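# Unpack heat sink and slip sheet onto two pads

## Task

Remove the finned metal heat sink and the slip sheet beneath it from their crate; set the heat sink upright with its fins pointing up on the small pad, and place the sheet lying flat on the large pad, with each item lying wholly within the outline of its own pad.

## Robot and tools

Robot: two arms on one table. left_arm carries a two-finger gripper; right_arm carries a suction cup tool. Anything dropped off the table counts as failure.

Frames. Scene frame: origin on the table surface halfway between the nominal arm bases, +z up, +x away from the robot over the table, left_arm on the +y side (image left/right need not match). Calibrated bases: left_arm at (-0.022, +0.303, +0.020) m, right_arm at (-0.039, -0.365, +0.020) m, both nearly unrotated. Positions and quaternions an arm reports (and its wrist camera pose) are in that arm's own base frame; fixed cameras and the table use the scene frame. Motion offsets you command are along the current Hand target's own axes, not the base axes. Gripper: fingers point along its +z, open and close along its y; the reported point sits between the pads when closed (tips extend about 19 mm past it closed, 6 mm open); a block juts about 10 cm toward the gripper's +x. Suction tool: reported point is the centre of the cup rim (41 mm wide), cup facing along +z; the tool body widens to about 9 cm sideways starting some 3 cm behind the rim.

The 16-number row (used by both motion tools), all values in [-1, 1], in this order: left_arm dx, dy, dz, rx, ry, rz, gripper position, force_limit, speed; then right_arm dx, dy, dz, rx, ry, rz, suction. The six pose numbers are an offset, not a pose: they are measured from that arm's Hand target as it stood when the action or move began, scaled so 1.0 = 0.6 m of travel or 180 degrees of turn; rx, ry, rz form a single rotation vector. All six at 0 re-requests the current Hand target. Gripper position: +1 fully open (85 mm), about -0.8 pads touching, -1 closes until blocked. force_limit and speed (both start at +1) set grip strength and finger speed (about 20, 85, 150 mm/s at -1, 0, +1). Suction above 0.01 is on, 0.01 or less is off. Gripper and suction numbers are commands every time: to leave them unchanged, repeat the last values sent; a 0 there is a real command.

execute_actions(actions, cameras): actions is a list of actions; each action is a list of 1 to 15 rows; each row lasts 1/30 s, and a short list repeats its final row up to 15 steps (0.5 s per action). Every row within one action counts from the same starting Hand target, so repeated identical offsets across actions keep moving further. An empty list just reports state and images. cameras picks images: omitted/null/["all"] for all, [] for none; names are cam_high, cam_low, cam_left_wrist, cam_right_wrist (each 672x504).

move(target, speed, blend, stop_force, zero, blocking, cameras): straight-line paths toward target, either one 16-number row or a list of up to 15 rows; every row is an offset from the Hand targets at the move's start, not from the previous row. speed is the path top speed in m/s (0.002 to 1, default 0.25; turning capped at twice that in rad/s), one value or one per target. blend, in metres, rounds corners of a list. stop_force (12 to 80 N, shared by both arms) ends an arm's path when it senses that much push against its motion; use it slowly with a small value, keep its pose offsets equal across a list, omit it when backing away from contact or when the end effector rotates. zero (default true) re-zeroes the force reading before the move. blocking=false returns early while the move runs (not allowed with stop_force). Paths neither avoid obstacles nor slow for them; moves last 0.5 to 10 s. The result adds a move: line giving the outcome (done, off_target, moving, held, fault) and limits (paced = pose clipped, held = steps withheld).

wait(seconds 0 to 10, cameras) lets time pass holding commands. stop(cameras) brakes a running move. zoom_image(camera, region [x0, y0, x1, y1] in pixels, at most 504x504) enlarges part of a camera's latest image. finished_scene(scene) ends the current scene irrevocably; pass the current scene's number.

Reading results. Hand target is the last commanded pose after clipping (the controller limits each step to 70 mm and 16 degrees from the actual pose); the hand may rest short of it, and the next command re-asks for it. Gripper: object_status 0 moving, 1 blocked while opening, 2 blocked while closing (a grip), 3 reached request or fully closed; position_measured is in counts (3 open, about 78 = 60 mm, 130 = 40 mm, 180 = 20 mm, 230 closed). Suction: suction_measured near 0 means no seal, 0.83 or more is airtight; part_present is 1 above 0.50. Joint velocities read "within noise" when an arm is still. Flange force is the estimated outside force on the end effector along its own axes (noisy; "no reading" near singular poses). MOTOR HOT warns of overheating.

Handling. To grip, send -1 and keep it, then confirm status 2; gripper force/speed changes apply only after a new position value. To suck, press the cup flat on a smooth surface with the whole rim touching, away from edges and holes; a held part rides up to 16 mm closer. To release, rest the part on its support first, then switch suction off and lift 22 mm or more.

Avoid: arms are stiff, so targets past a firm contact or fast touches can trigger a fault (150 N external force or joint torque limits: 145 N m for the first three joints, 36.4 for the wrist joints), freezing the arm 10 s. Prevent collisions between arms or end effectors, hard hits, slams, very strong pushes, squeezing a part hard while it still rests on something, swinging loads fast, releasing moving parts, and long stretched or straining poses that overheat motors (an overheat halts the arm 30 to 60 s). Loose objects may occasionally get nudged by outside pushes.

Each tool is called as a command line: name --argument value for each argument, lists and objects as JSON in quotes; but a table of rows of numbers goes row by row, as --pt "numbers of a row", without its own name.

## Session

execute_actions --actions '[]'

Scene clock: 0.00 s.
left_arm: end_effector_position=(+0.2834, +0.2524, +0.0896) position_measured=3 object_status=3 end_effector_quat_wxyz=(-0.088, +0.261, +0.960, -0.047) | right_arm: end_effector_position=(+0.8209, +0.2727, +0.2904) suction_measured=0.00 part_present=0 end_effector_quat_wxyz=(+0.243, -0.154, +0.956, +0.056)
Joint positions: left_arm=[0.959 0.082 -0.354 -0.14 -1.288 -1.441] | right_arm=[0.489 0.776 0.927 0.053 -1.221 -0.175]
Joint velocities: within noise
Flange force (N): no reading
Hand target: left_arm +0.2834, +0.2524, +0.0896; -0.088, +0.261, +0.960, -0.047 | right_arm +0.8209, +0.2727, +0.2904; +0.243, -0.154, +0.956, +0.056

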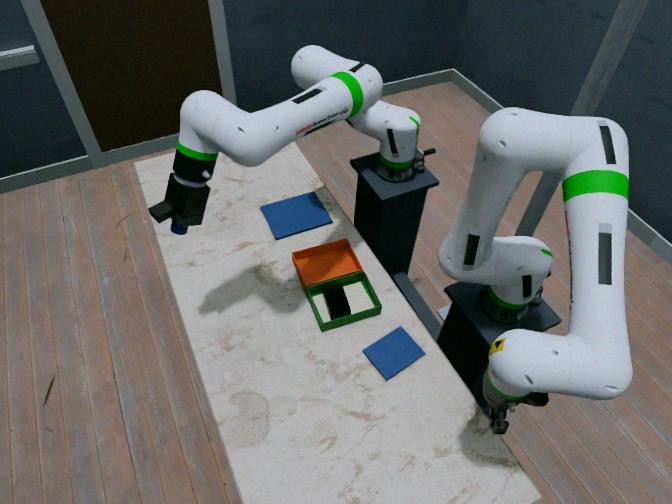

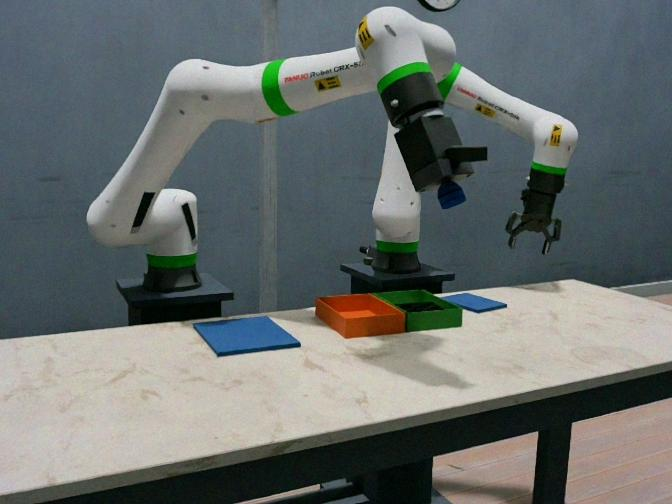

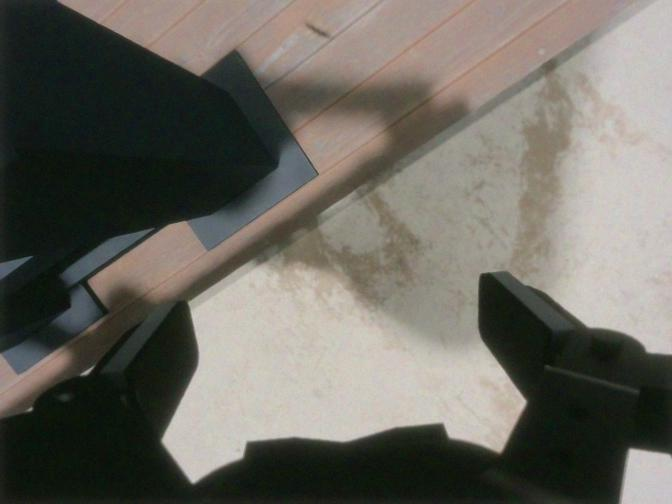

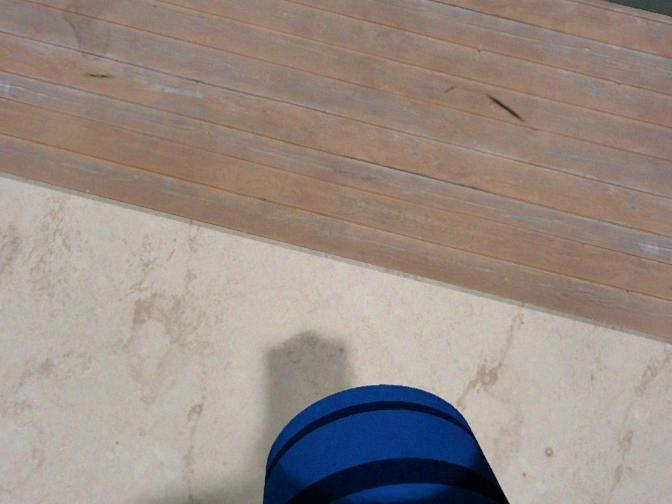

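zoom_image --camera "cam_high" --region '[250, 180, 450, 390]'

zoom_image --camera "cam_low" --region '[180, 270, 520, 370]'

Scaled by 2.400 from the camera's 672x504 image, which has a finer 960x720 frame.

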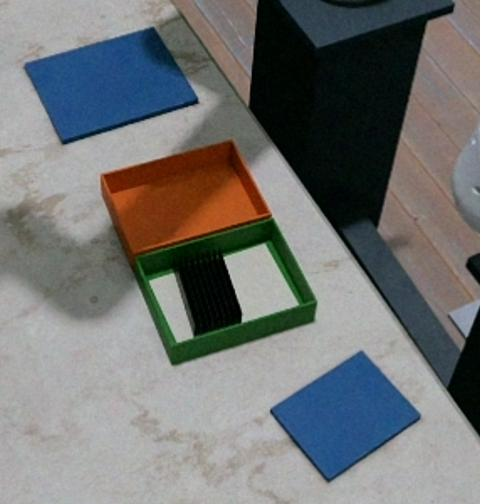

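Scaled by 1.482 from the camera's 672x504 image, which has a finer 960x720 frame.

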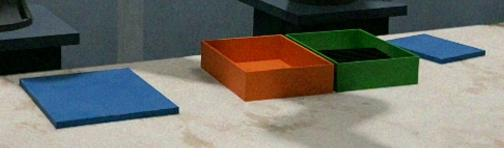

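move --target '[0,0,0,0,0,0,1,1,1,0.638,-0.182,-0.472,0.0107,0.160,0,0]' --cameras '["cam_right_wrist"]'

move --target '[-0.575,-0.639,-0.268,-0.0674,-0.0112,0.4127,1,1,1,0,0,0,0,0,0,0]'

Scene clock: 11.90 s.
left_arm: end_effector_position=(+0.2834, +0.2524, +0.0896) position_measured=3 object_status=3 end_effector_quat_wxyz=(-0.088, +0.261, +0.960, -0.047) | right_arm: end_effector_position=(+0.4098, +0.0158, +0.3508) suction_measured=0.00 part_present=0 end_effector_quat_wxyz=(+0.000, -0.159, +0.987, +0.000)
Joint positions: left_arm=[0.959 0.082 -0.354 -0.14 -1.288 -1.441] | right_arm=[0.361 -0.092 0.03 0.001 -1.693 -0.042]
Joint velocities: within noise
Flange force (N): left_arm=[-4.3 0.0 -0.1] | right_arm=[-5.0 -0.6 -2.2]
Hand target: left_arm +0.2834, +0.2524, +0.0896; -0.088, +0.261, +0.960, -0.047 | right_arm +0.4098, +0.0158, +0.3508; +0.000, -0.159, +0.987, +0.000
Off the commanded pose: left_arm 0.000 m, 0 deg | right_arm 0.000 m, 0 deg.
move: done
camera_calibration:
cam_right_wrist: T_world_to_cam=[[0.274324, -0.957242, 0.0918378, -0.121184], [-0.896496, -0.220021, 0.384559, 0.278861], [-0.34791, -0.187826, -0.918521, 0.544925], [0, 0, 0, 1]] pos_world=[0.472826, 0.0477039, 0.404416]
Images, in order (width x height): cam_right_wrist 672x504.

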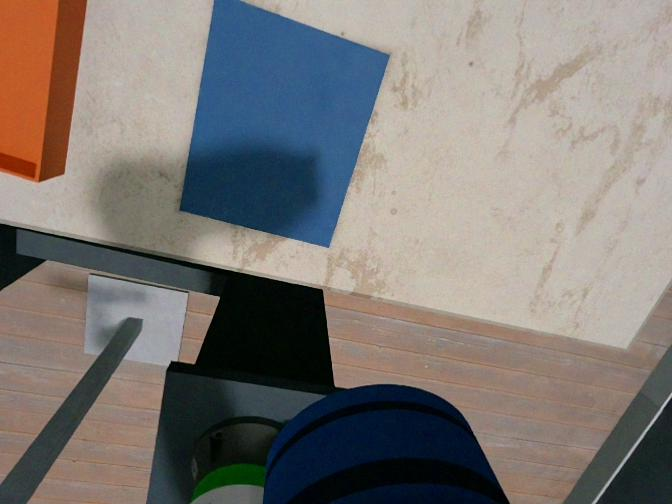

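Scene clock: 14.93 s.
left_arm: end_effector_position=(+0.4182, -0.2456, +0.2498) position_measured=3 object_status=3 end_effector_quat_wxyz=(+0.000, +0.793, +0.609, -0.001) | right_arm: end_effector_position=(+0.4098, +0.0158, +0.3508) suction_measured=0.00 part_present=0 end_effector_quat_wxyz=(+0.000, -0.159, +0.987, +0.000)
Joint positions: left_arm=[-0.259 0.094 0.022 0.001 -1.499 -1.573] | right_arm=[0.361 -0.092 0.03 0.001 -1.693 -0.042]
Joint velocities: within noise
Flange force (N): left_arm=[-5.6 0.5 0.1] | right_arm=[-5.3 -1.0 -3.1]
Hand target: left_arm +0.4182, -0.2456, +0.2498; +0.000, +0.793, +0.609, -0.001 | right_arm +0.4098, +0.0158, +0.3508; +0.000, -0.159, +0.987, +0.000
Off the commanded pose: left_arm 0.000 m, 0 deg | right_arm 0.000 m, 0 deg.
move: done
camera_calibration:
cam_left_wrist: T_world_to_cam=[[0.932818, -0.359468, 0.0251571, -0.477264], [-0.348301, -0.881536, 0.318716, -0.134437], [-0.0923914, -0.306067, -0.947516, 0.316556], [0, 0, 0, 1]] pos_world=[0.427623, -0.193185, 0.354795]
cam_right_wrist: T_world_to_cam=[[0.274324, -0.957242, 0.0918378, -0.12128], [-0.896496, -0.220021, 0.384559, 0.278839], [-0.34791, -0.187826, -0.918521, 0.544907], [0, 0, 0, 1]] pos_world=[0.472826, 0.0476039, 0.404416]

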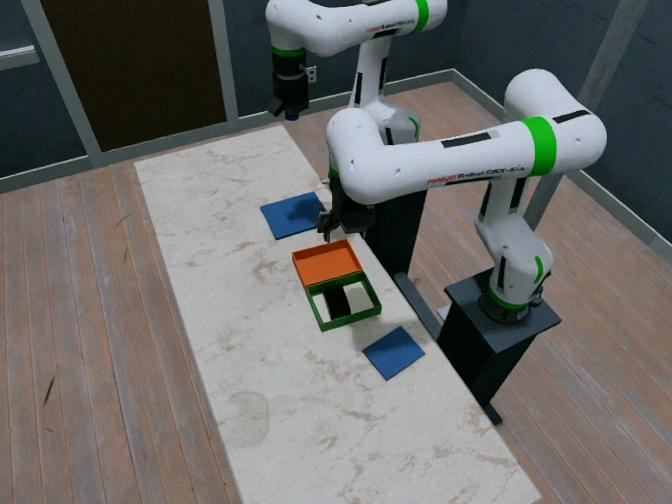

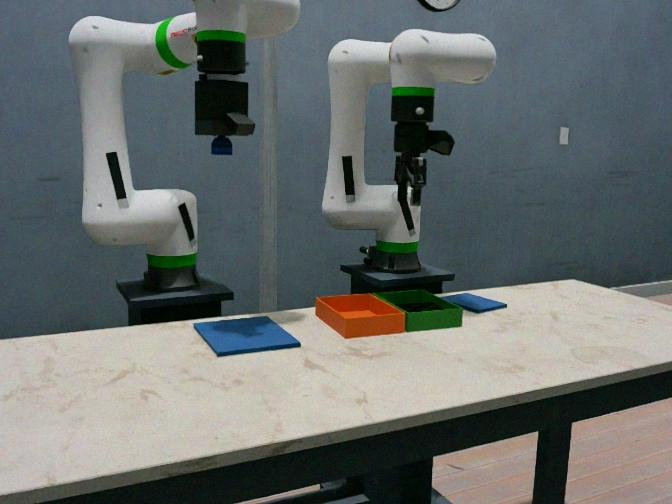

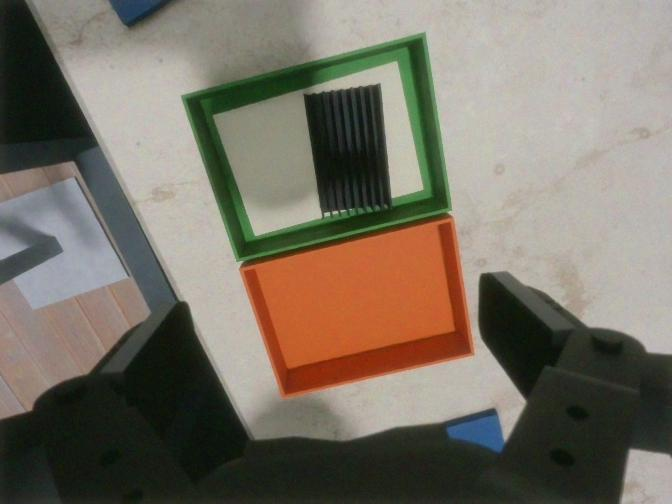

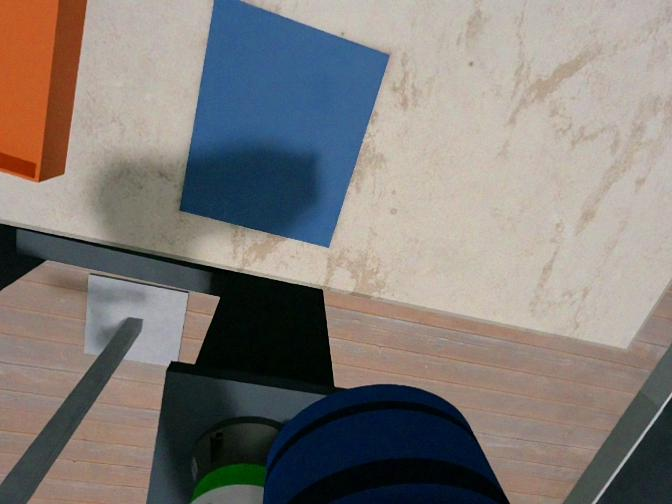

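zoom_image --camera "cam_left_wrist" --region '[170, 20, 470, 280]'

Scaled by 1.680 from the camera's 672x504 image, which has a finer 960x720 frame.

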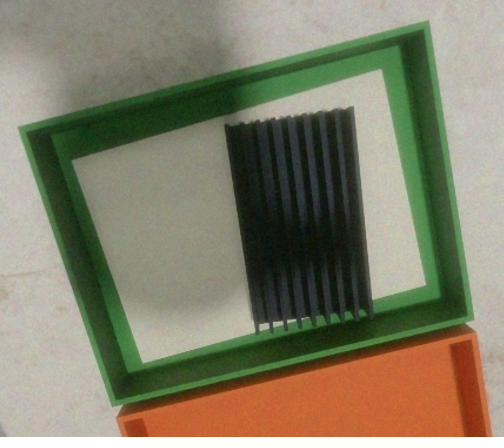

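move --target '[0.038,0.02,0.1333,0,0,-0.0056,1,1,1,0,0,0,0,0,0,0]' --cameras '["cam_left_wrist"]'

zoom_image --camera "cam_left_wrist" --region '[150, 0, 520, 340]'

Scene clock: 21.17 s.
left_arm: end_effector_position=(+0.4356, -0.2268, +0.1698) position_measured=3 object_status=3 end_effector_quat_wxyz=(+0.000, +0.788, +0.616, -0.001) | right_arm: end_effector_position=(+0.4098, +0.0158, +0.3508) suction_measured=0.00 part_present=0 end_effector_quat_wxyz=(+0.000, -0.159, +0.987, +0.000)
Joint positions: left_arm=[-0.211 0.141 -0.115 0.001 -1.316 -1.604] | right_arm=[0.361 -0.092 0.03 0.001 -1.693 -0.042]
Joint velocities: within noise
Flange force (N): left_arm=[-3.6 -0.1 0.1] | right_arm=[-4.8 -0.8 -2.5]
Hand target: left_arm +0.4356, -0.2268, +0.1698; +0.000, +0.788, +0.616, -0.001 | right_arm +0.4098, +0.0158, +0.3508; +0.000, -0.159, +0.987, +0.000
Off the commanded pose: left_arm 0.000 m, 0 deg | right_arm 0.000 m, 0 deg.
move: done
camera_calibration:
cam_left_wrist: T_world_to_cam=[[0.938969, -0.343081, 0.025141, -0.483729], [-0.332826, -0.887559, 0.318536, -0.0943082], [-0.0869696, -0.307463, -0.947577, 0.24546], [0, 0, 0, 1]] pos_world=[0.444165, -0.174192, 0.274795]
Images, in order (width x height): cam_left_wrist 672x504.

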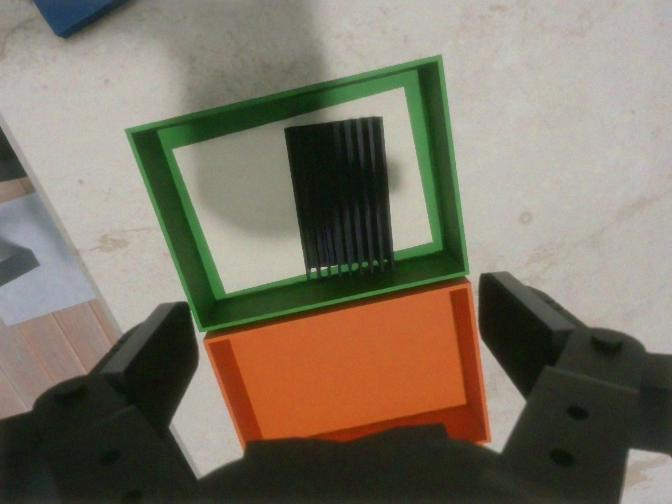

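Scaled by 1.362 from the camera's 672x504 image, which has a finer 960x720 frame.

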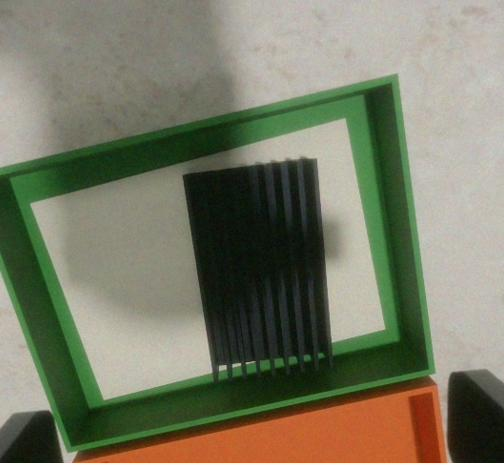

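move --target '[0,0,0.20,0,0,0,0.79,-1,-1,0,0,0,0,0,0,0]' --speed 0.12

zoom_image --camera "cam_high" --region '[270, 200, 420, 350]'

Scene clock: 25.20 s.
left_arm: end_effector_position=(+0.4355, -0.2268, +0.0498) position_measured=30 object_status=3 end_effector_quat_wxyz=(+0.000, +0.788, +0.616, -0.001) | right_arm: end_effector_position=(+0.4098, +0.0158, +0.3508) suction_measured=0.00 part_present=0 end_effector_quat_wxyz=(+0.000, -0.159, +0.987, +0.000)
Joint positions: left_arm=[-0.212 0.256 -0.28 0.001 -1.036 -1.604] | right_arm=[0.361 -0.092 0.03 0.001 -1.693 -0.042]
Joint velocities: within noise
Flange force (N): left_arm=[-3.9 0.7 0.4] | right_arm=[-5.4 -0.4 -2.2]
Hand target: left_arm +0.4354, -0.2269, +0.0498; +0.000, +0.788, +0.616, -0.001 | right_arm +0.4098, +0.0158, +0.3508; +0.000, -0.159, +0.987, +0.000
Off the commanded pose: left_arm 0.000 m, 0 deg | right_arm 0.000 m, 0 deg.
move: done
camera_calibration:
cam_left_wrist: T_world_to_cam=[[0.938965, -0.343094, 0.0251056, -0.480519], [-0.332838, -0.887596, 0.318422, -0.0561336], [-0.0869651, -0.307343, -0.947617, 0.131758], [0, 0, 0, 1]] pos_world=[0.443965, -0.174192, 0.154794]
cam_right_wrist: T_world_to_cam=[[0.274324, -0.957242, 0.0918378, -0.12128], [-0.896496, -0.220021, 0.384559, 0.278839], [-0.34791, -0.187826, -0.918521, 0.544907], [0, 0, 0, 1]] pos_world=[0.472826, 0.0476039, 0.404416]

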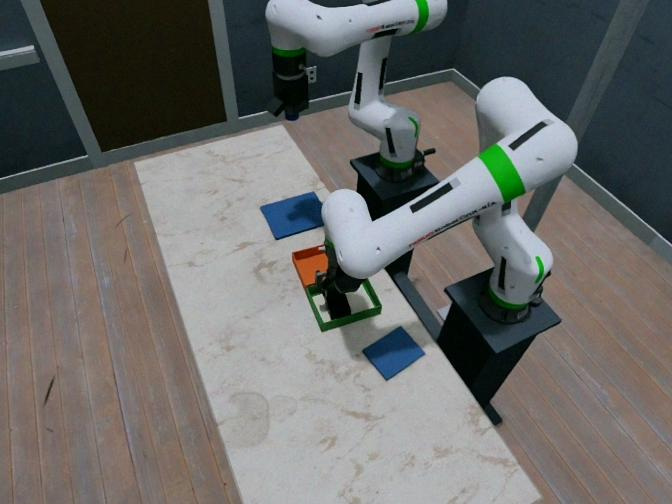

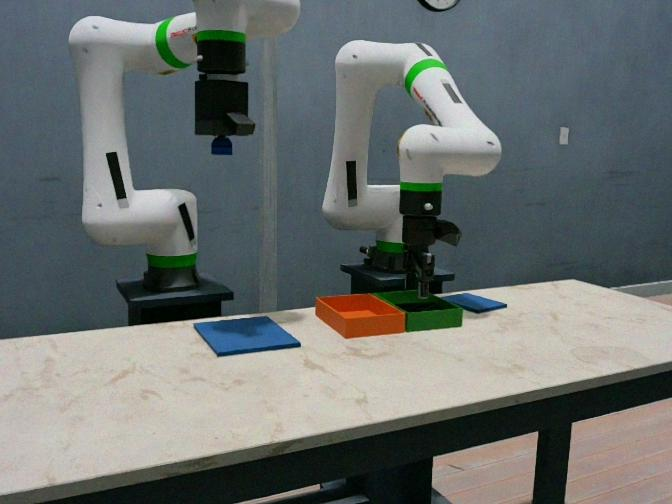

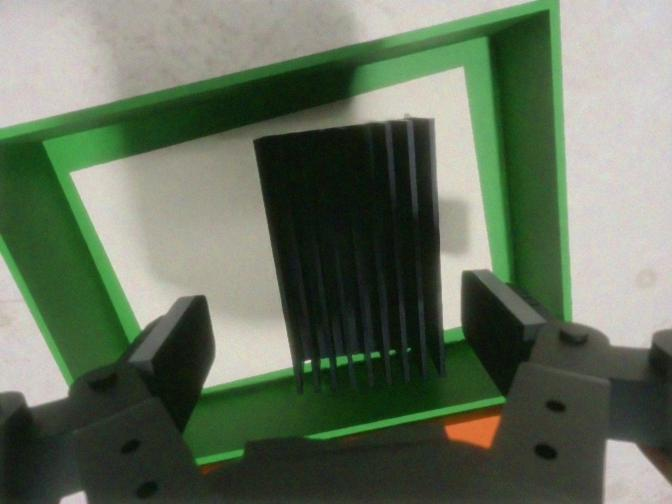

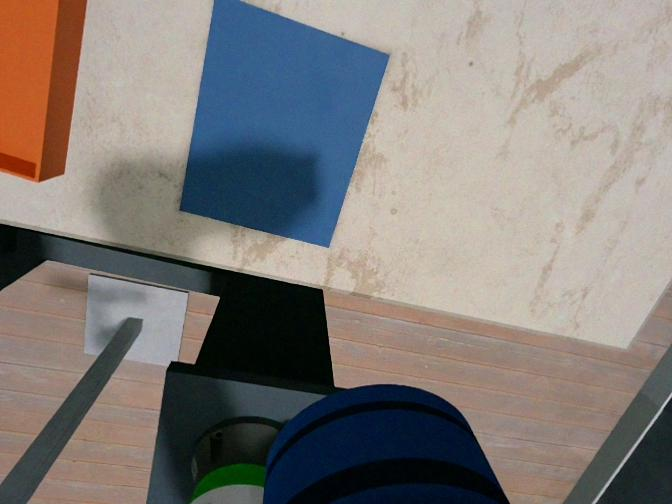

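Scaled by 3.360 from the camera's 672x504 image, which has a finer 960x720 frame.

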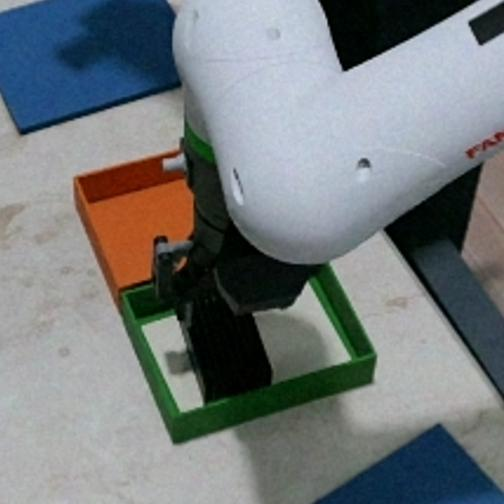

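zoom_image --camera "cam_left_wrist" --region '[60, 230, 640, 504]'

zoom_image --camera "cam_left_wrist" --region '[100, 230, 600, 504]'

Region (60, 230, 640, 504) is 580x274 pixels. A region can be at most 504 by 504 pixels.

Scaled by 1.008 from the camera's 672x504 image, which has a finer 960x720 frame.

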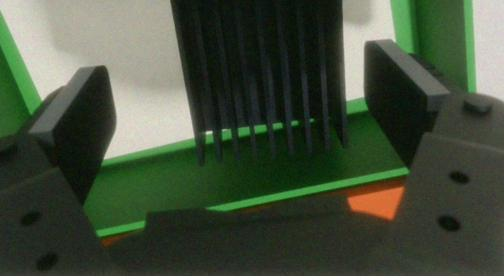

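move --target '[0,0.0108,0.025,0,0,0,0.79,-1,-1,0,0,0,0,0,0,0]' --speed 0.05 --cameras '["cam_left_wrist"]'

zoom_image --camera "cam_left_wrist" --region '[100, 100, 600, 504]'

Scene clock: 30.70 s.
left_arm: end_effector_position=(+0.4417, -0.2284, +0.0348) position_measured=30 object_status=3 end_effector_quat_wxyz=(+0.000, +0.788, +0.616, -0.001) | right_arm: end_effector_position=(+0.4098, +0.0158, +0.3508) suction_measured=0.00 part_present=0 end_effector_quat_wxyz=(+0.000, -0.159, +0.987, +0.000)
Joint positions: left_arm=[-0.212 0.29 -0.276 0.001 -1.005 -1.603] | right_arm=[0.361 -0.092 0.03 0.001 -1.693 -0.042]
Joint velocities: within noise
Flange force (N): left_arm=[-3.5 -0.3 0.3] | right_arm=[-5.3 -1.4 -2.6]
Hand target: left_arm +0.4417, -0.2284, +0.0348; +0.000, +0.788, +0.616, -0.001 | right_arm +0.4098, +0.0158, +0.3508; +0.000, -0.159, +0.987, +0.000
Off the commanded pose: left_arm 0.000 m, 0 deg | right_arm 0.000 m, 0 deg.
move: done
camera_calibration:
cam_left_wrist: T_world_to_cam=[[0.938993, -0.343014, 0.0251531, -0.486612], [-0.332758, -0.887554, 0.318623, -0.050738], [-0.0869673, -0.307554, -0.947548, 0.117555], [0, 0, 0, 1]] pos_world=[0.450266, -0.175793, 0.139795]
Images, in order (width x height): cam_left_wrist 672x504.

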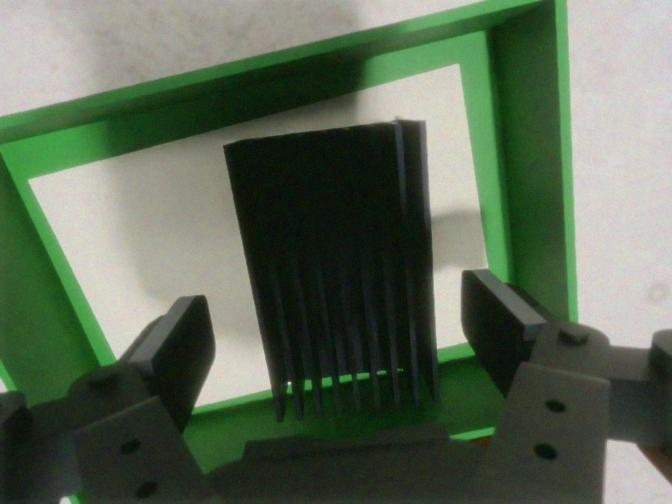

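Scaled by 1.008 from the camera's 672x504 image, which has a finer 960x720 frame.

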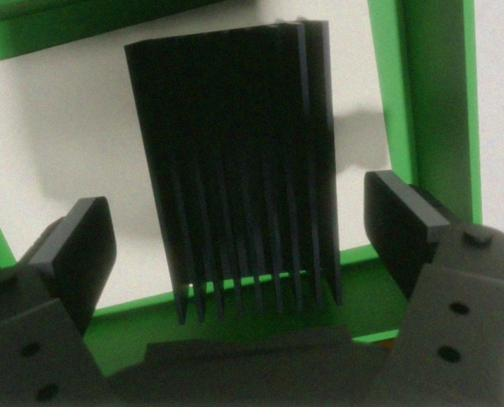

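move --target '[0.0133,0.005,0.0167,0,0,0,0.79,-1,-1,0,0,0,0,0,0,0]' --speed 0.05 --cameras '["cam_left_wrist","cam_high"]'

zoom_image --camera "cam_left_wrist" --region '[100, 100, 600, 504]'

zoom_image --camera "cam_high" --region '[290, 230, 400, 340]'

Scene clock: 33.20 s.
left_arm: end_effector_position=(+0.4465, -0.2214, +0.0247) position_measured=30 object_status=3 end_effector_quat_wxyz=(+0.000, +0.788, +0.616, -0.001) | right_arm: end_effector_position=(+0.4098, +0.0158, +0.3508) suction_measured=0.00 part_present=0 end_effector_quat_wxyz=(+0.000, -0.159, +0.987, +0.000)
Joint positions: left_arm=[-0.196 0.307 -0.282 0.001 -0.983 -1.62] | right_arm=[0.361 -0.092 0.03 0.001 -1.693 -0.042]
Joint velocities: within noise
Flange force (N): left_arm=[-3.8 0.9 0.4] | right_arm=[-4.8 -0.7 -2.4]
Hand target: left_arm +0.4465, -0.2214, +0.0247; +0.000, +0.788, +0.616, -0.001 | right_arm +0.4098, +0.0158, +0.3508; +0.000, -0.159, +0.987, +0.000
Off the commanded pose: left_arm 0.000 m, 0 deg | right_arm 0.000 m, 0 deg.
move: done
camera_calibration:
cam_left_wrist: T_world_to_cam=[[0.938993, -0.343014, 0.0251531, -0.488464], [-0.332758, -0.887554, 0.318623, -0.0397098], [-0.0869673, -0.307554, -0.947548, 0.110555], [0, 0, 0, 1]] pos_world=[0.455066, -0.168793, 0.129695]
Images, in order (width x height): cam_high 672x504, cam_left_wrist 672x504.

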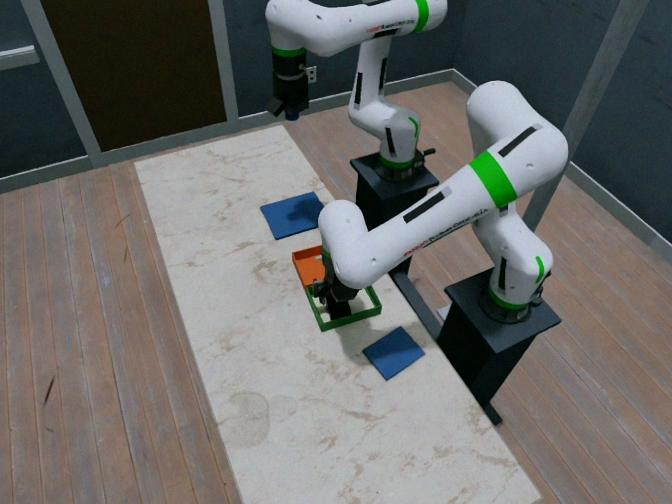

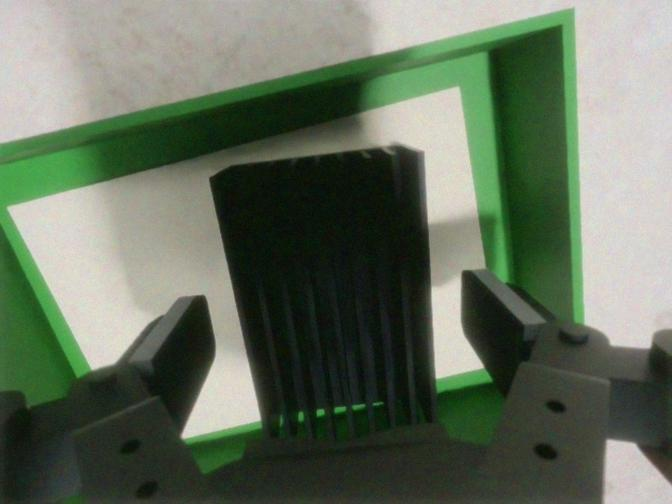

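Scaled by 1.008 from the camera's 672x504 image, which has a finer 960x720 frame.

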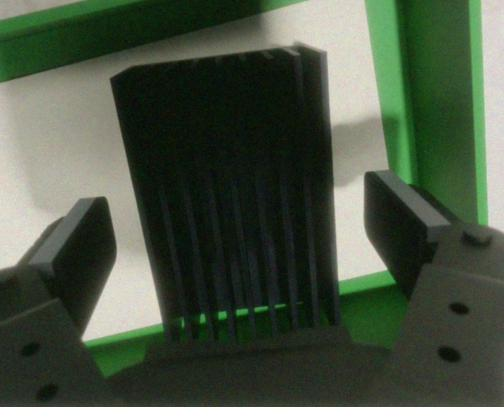

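Scaled by 4.582 from the camera's 672x504 image, which has a finer 960x720 frame.

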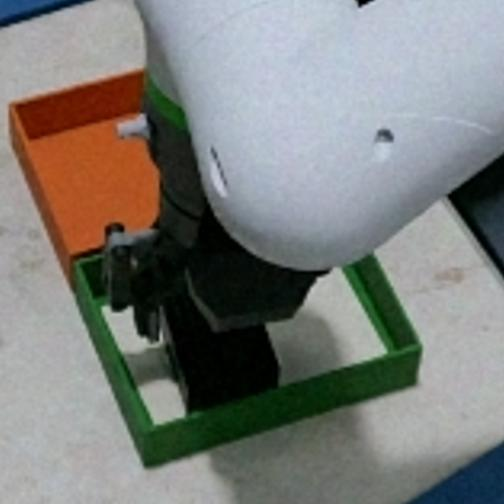

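move --target '[0,0,0.036,0,0,0,0.79,-1,-1,0,0,0,0,0,0,0]' --speed 0.03 --stop_force 15 --cameras '["cam_left_wrist"]'

execute_actions --actions '[[[0,0,0,0,0,0,-1,-0.7,-1,0,0,0,0,0,0,0]],[[0,0,0,0,0,0,-1,-0.7,-1,0,0,0,0,0,0,0]]]'

Scene clock: 35.63 s.
left_arm: end_effector_position=(+0.4465, -0.2214, +0.0031) position_measured=30 object_status=3 end_effector_quat_wxyz=(+0.000, +0.788, +0.616, -0.001) | right_arm: end_effector_position=(+0.4098, +0.0158, +0.3508) suction_measured=0.00 part_present=0 end_effector_quat_wxyz=(+0.000, -0.159, +0.987, +0.000)
Joint positions: left_arm=[-0.196 0.338 -0.3 0.001 -0.933 -1.62] | right_arm=[0.361 -0.092 0.03 0.001 -1.693 -0.042]
Joint velocities: within noise
Flange force (N): left_arm=[-3.4 0.5 0.3] | right_arm=[-5.1 -1.0 -2.4]
Hand target: left_arm +0.4465, -0.2214, +0.0031; +0.000, +0.788, +0.616, -0.001 | right_arm +0.4098, +0.0158, +0.3508; +0.000, -0.159, +0.987, +0.000
Off the commanded pose: left_arm 0.000 m, 0 deg | right_arm 0.000 m, 0 deg.
move: done
camera_calibration:
cam_left_wrist: T_world_to_cam=[[0.939001, -0.342997, 0.0251115, -0.487917], [-0.332737, -0.887591, 0.318539, -0.0328344], [-0.0869694, -0.307464, -0.947577, 0.0901071], [0, 0, 0, 1]] pos_world=[0.455066, -0.168793, 0.108095]
Images, in order (width x height): cam_left_wrist 672x504.

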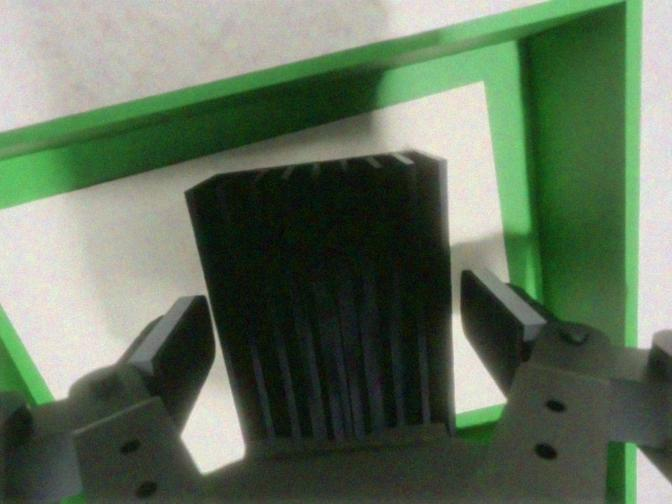

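Scene clock: 36.83 s.
left_arm: end_effector_position=(+0.4465, -0.2215, +0.0031) position_measured=77 object_status=2 end_effector_quat_wxyz=(+0.000, +0.788, +0.616, -0.001) | right_arm: end_effector_position=(+0.4098, +0.0158, +0.3508) suction_measured=0.00 part_present=0 end_effector_quat_wxyz=(+0.000, -0.159, +0.987, +0.000)
Joint positions: left_arm=[-0.196 0.338 -0.3 0.001 -0.933 -1.62] | right_arm=[0.361 -0.092 0.03 0.001 -1.693 -0.042]
Joint velocities: within noise
Flange force (N): left_arm=[-2.5 -1.3 -11.2] | right_arm=[-4.7 -0.8 -2.3]
Flange force at the end of the 1st action (N): left_arm=[-3.5 0.6 0.4] | right_arm=[-5.1 -0.9 -2.3]
Hand target: left_arm +0.4465, -0.2214, +0.0031; +0.000, +0.788, +0.616, -0.001 | right_arm +0.4098, +0.0158, +0.3508; +0.000, -0.159, +0.987, +0.000
Off the commanded pose: left_arm 0.000 m, 0 deg | right_arm 0.000 m, 0 deg.
camera_calibration:
cam_left_wrist: T_world_to_cam=[[0.938985, -0.343043, 0.025064, -0.487912], [-0.332755, -0.887544, 0.318654, -0.0328307], [-0.0870666, -0.307552, -0.94754, 0.0901333], [0, 0, 0, 1]] pos_world=[0.455065, -0.168793, 0.108096]
cam_right_wrist: T_world_to_cam=[[0.274324, -0.957242, 0.0918378, -0.12128], [-0.896496, -0.220021, 0.384559, 0.278839], [-0.34791, -0.187826, -0.918521, 0.544907], [0, 0, 0, 1]] pos_world=[0.472826, 0.0476039, 0.404416]

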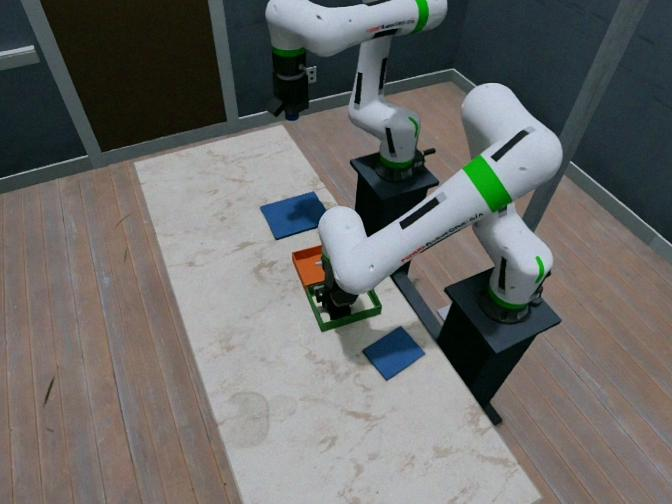

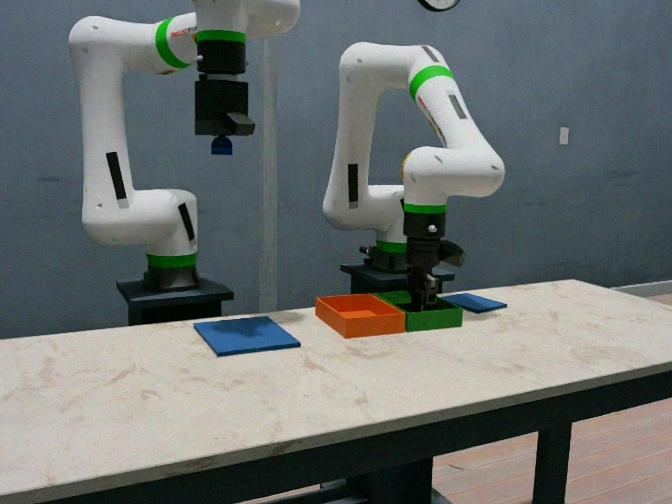

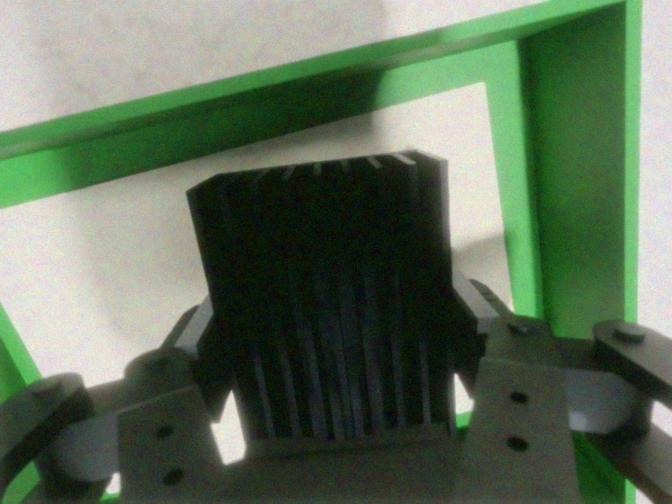

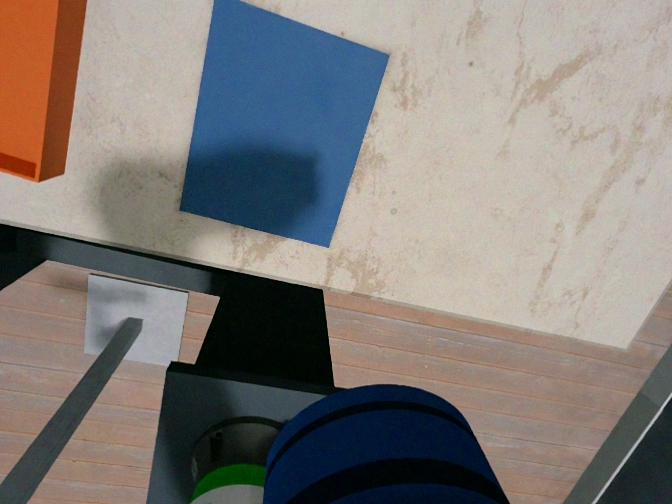

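move --target '[0,0,-0.14,0,0,0,-1,-0.7,-1,0,0,0,0,0,0,0]' --speed 0.06

zoom_image --camera "cam_low" --region '[340, 180, 540, 350]'

Scene clock: 39.30 s.
left_arm: end_effector_position=(+0.4466, -0.2214, +0.0871) position_measured=77 object_status=2 end_effector_quat_wxyz=(+0.000, +0.788, +0.616, -0.001) | right_arm: end_effector_position=(+0.4098, +0.0158, +0.3508) suction_measured=0.00 part_present=0 end_effector_quat_wxyz=(+0.000, -0.159, +0.987, +0.000)
Joint positions: left_arm=[-0.196 0.229 -0.215 0.001 -1.127 -1.62] | right_arm=[0.361 -0.092 0.03 0.001 -1.693 -0.042]
Joint velocities: within noise
Flange force (N): left_arm=[-3.5 0.0 2.2] | right_arm=[-5.0 -1.0 -2.3]
Hand target: left_arm +0.4466, -0.2214, +0.0871; +0.000, +0.788, +0.616, -0.001 | right_arm +0.4098, +0.0158, +0.3508; +0.000, -0.159, +0.987, +0.000
Off the commanded pose: left_arm 0.000 m, 0 deg | right_arm 0.000 m, 0 deg.
move: done
camera_calibration:
cam_left_wrist: T_world_to_cam=[[0.938954, -0.343127, 0.0250935, -0.490117], [-0.332844, -0.887512, 0.318651, -0.0595174], [-0.0870669, -0.30755, -0.94754, 0.169736], [0, 0, 0, 1]] pos_world=[0.455165, -0.168792, 0.192095]
cam_right_wrist: T_world_to_cam=[[0.274324, -0.957242, 0.0918378, -0.12128], [-0.896496, -0.220021, 0.384559, 0.278839], [-0.34791, -0.187826, -0.918521, 0.544907], [0, 0, 0, 1]] pos_world=[0.472826, 0.0476039, 0.404416]

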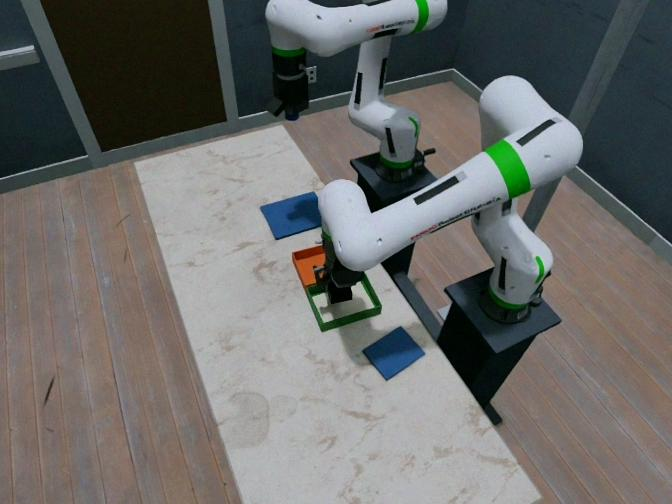

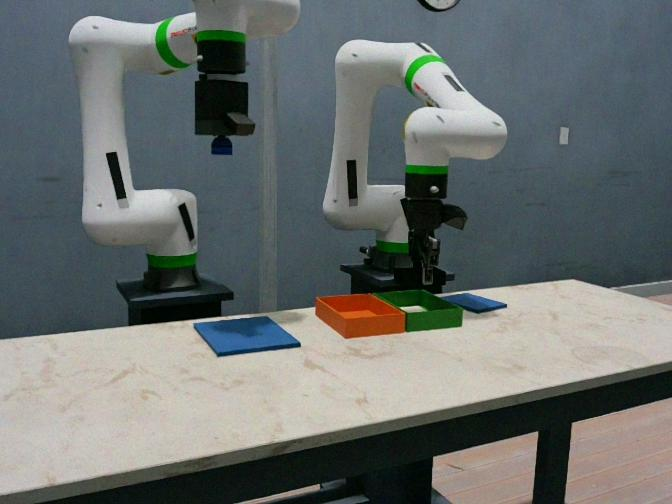

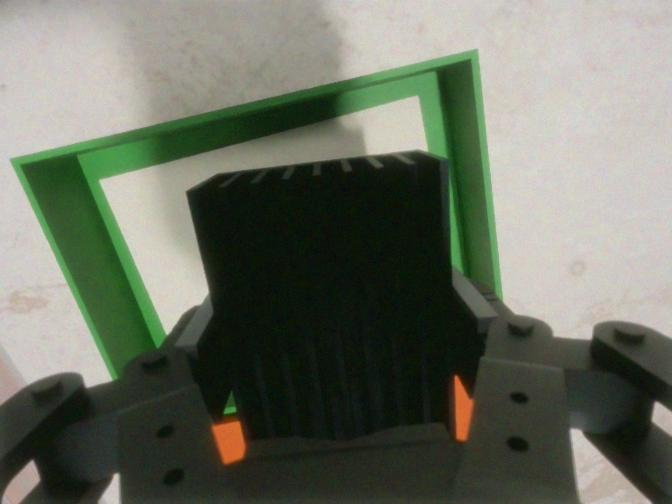

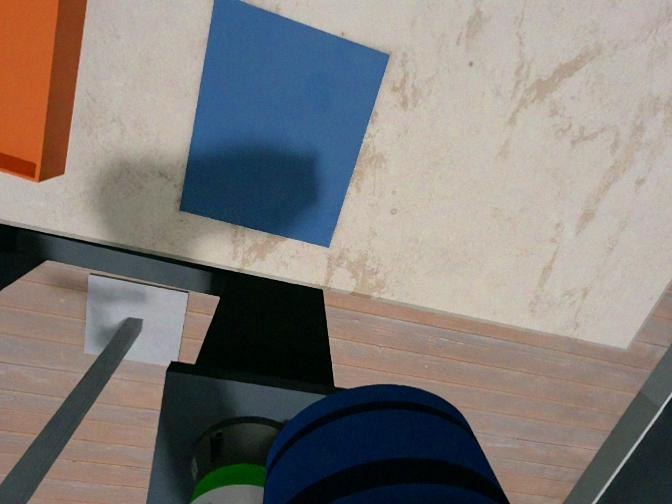

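Scaled by 2.520 from the camera's 672x504 image, which has a finer 960x720 frame.

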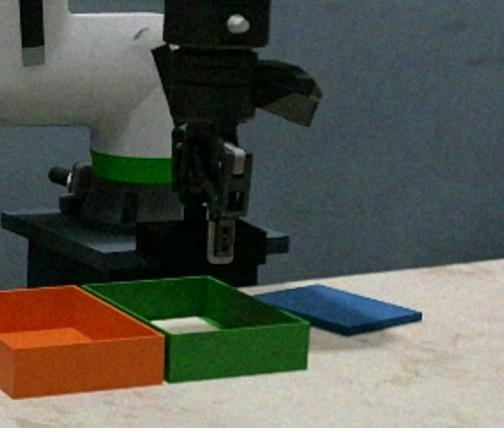

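move --target '[0.19,-0.213,-0.305,0,0,0,-1,-0.7,-1,0,0,0,0,0,0,0]' --speed 0.15 --cameras '["cam_left_wrist","cam_high"]'

zoom_image --camera "cam_left_wrist" --region '[150, 0, 570, 300]'

Scene clock: 44.00 s.
left_arm: end_effector_position=(+0.3503, -0.0797, +0.2701) position_measured=77 object_status=2 end_effector_quat_wxyz=(+0.000, +0.788, +0.616, -0.001) | right_arm: end_effector_position=(+0.4098, +0.0158, +0.3508) suction_measured=0.00 part_present=0 end_effector_quat_wxyz=(+0.000, -0.159, +0.987, +0.000)
Joint positions: left_arm=[0.147 -0.233 -0.237 0 -1.569 -1.962] | right_arm=[0.361 -0.092 0.03 0.001 -1.693 -0.042]
Joint velocities: within noise
Flange force (N): left_arm=[-5.4 3.3 2.3] | right_arm=[-5.7 -1.1 -2.9]
Hand target: left_arm +0.3503, -0.0797, +0.2701; +0.000, +0.788, +0.616, -0.001 | right_arm +0.4098, +0.0158, +0.3508; +0.000, -0.159, +0.987, +0.000
Off the commanded pose: left_arm 0.000 m, 0 deg | right_arm 0.000 m, 0 deg.
move: done
camera_calibration:
cam_left_wrist: T_world_to_cam=[[0.938986, -0.343048, 0.0249545, -0.355624], [-0.332752, -0.887646, 0.318373, -0.0240551], [-0.0870664, -0.307251, -0.947637, 0.378375], [0, 0, 0, 1]] pos_world=[0.358865, -0.0270923, 0.375095]
Images, in order (width x height): cam_high 672x504, cam_left_wrist 672x504.

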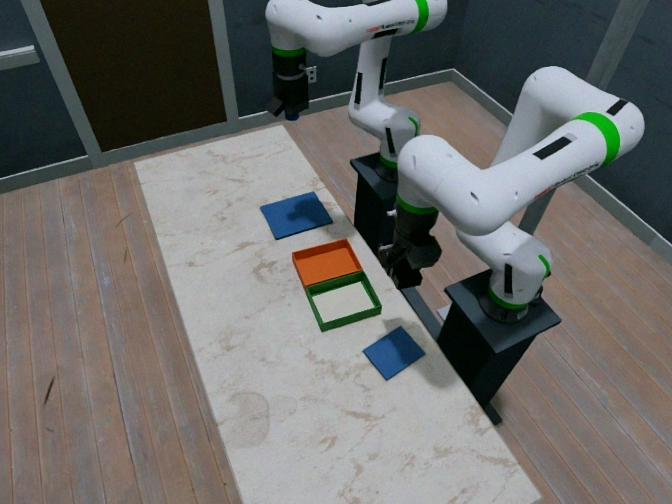

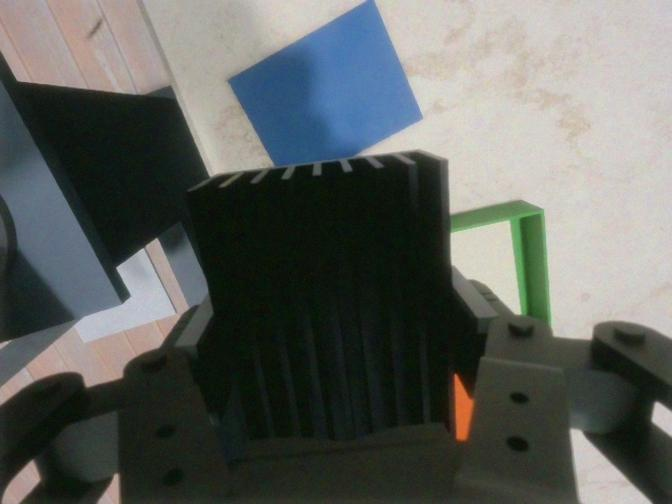

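Scaled by 1.200 from the camera's 672x504 image, which has a finer 960x720 frame.

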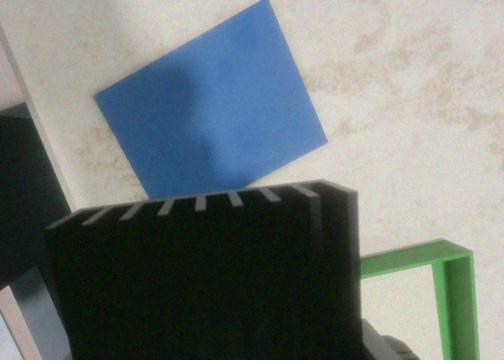

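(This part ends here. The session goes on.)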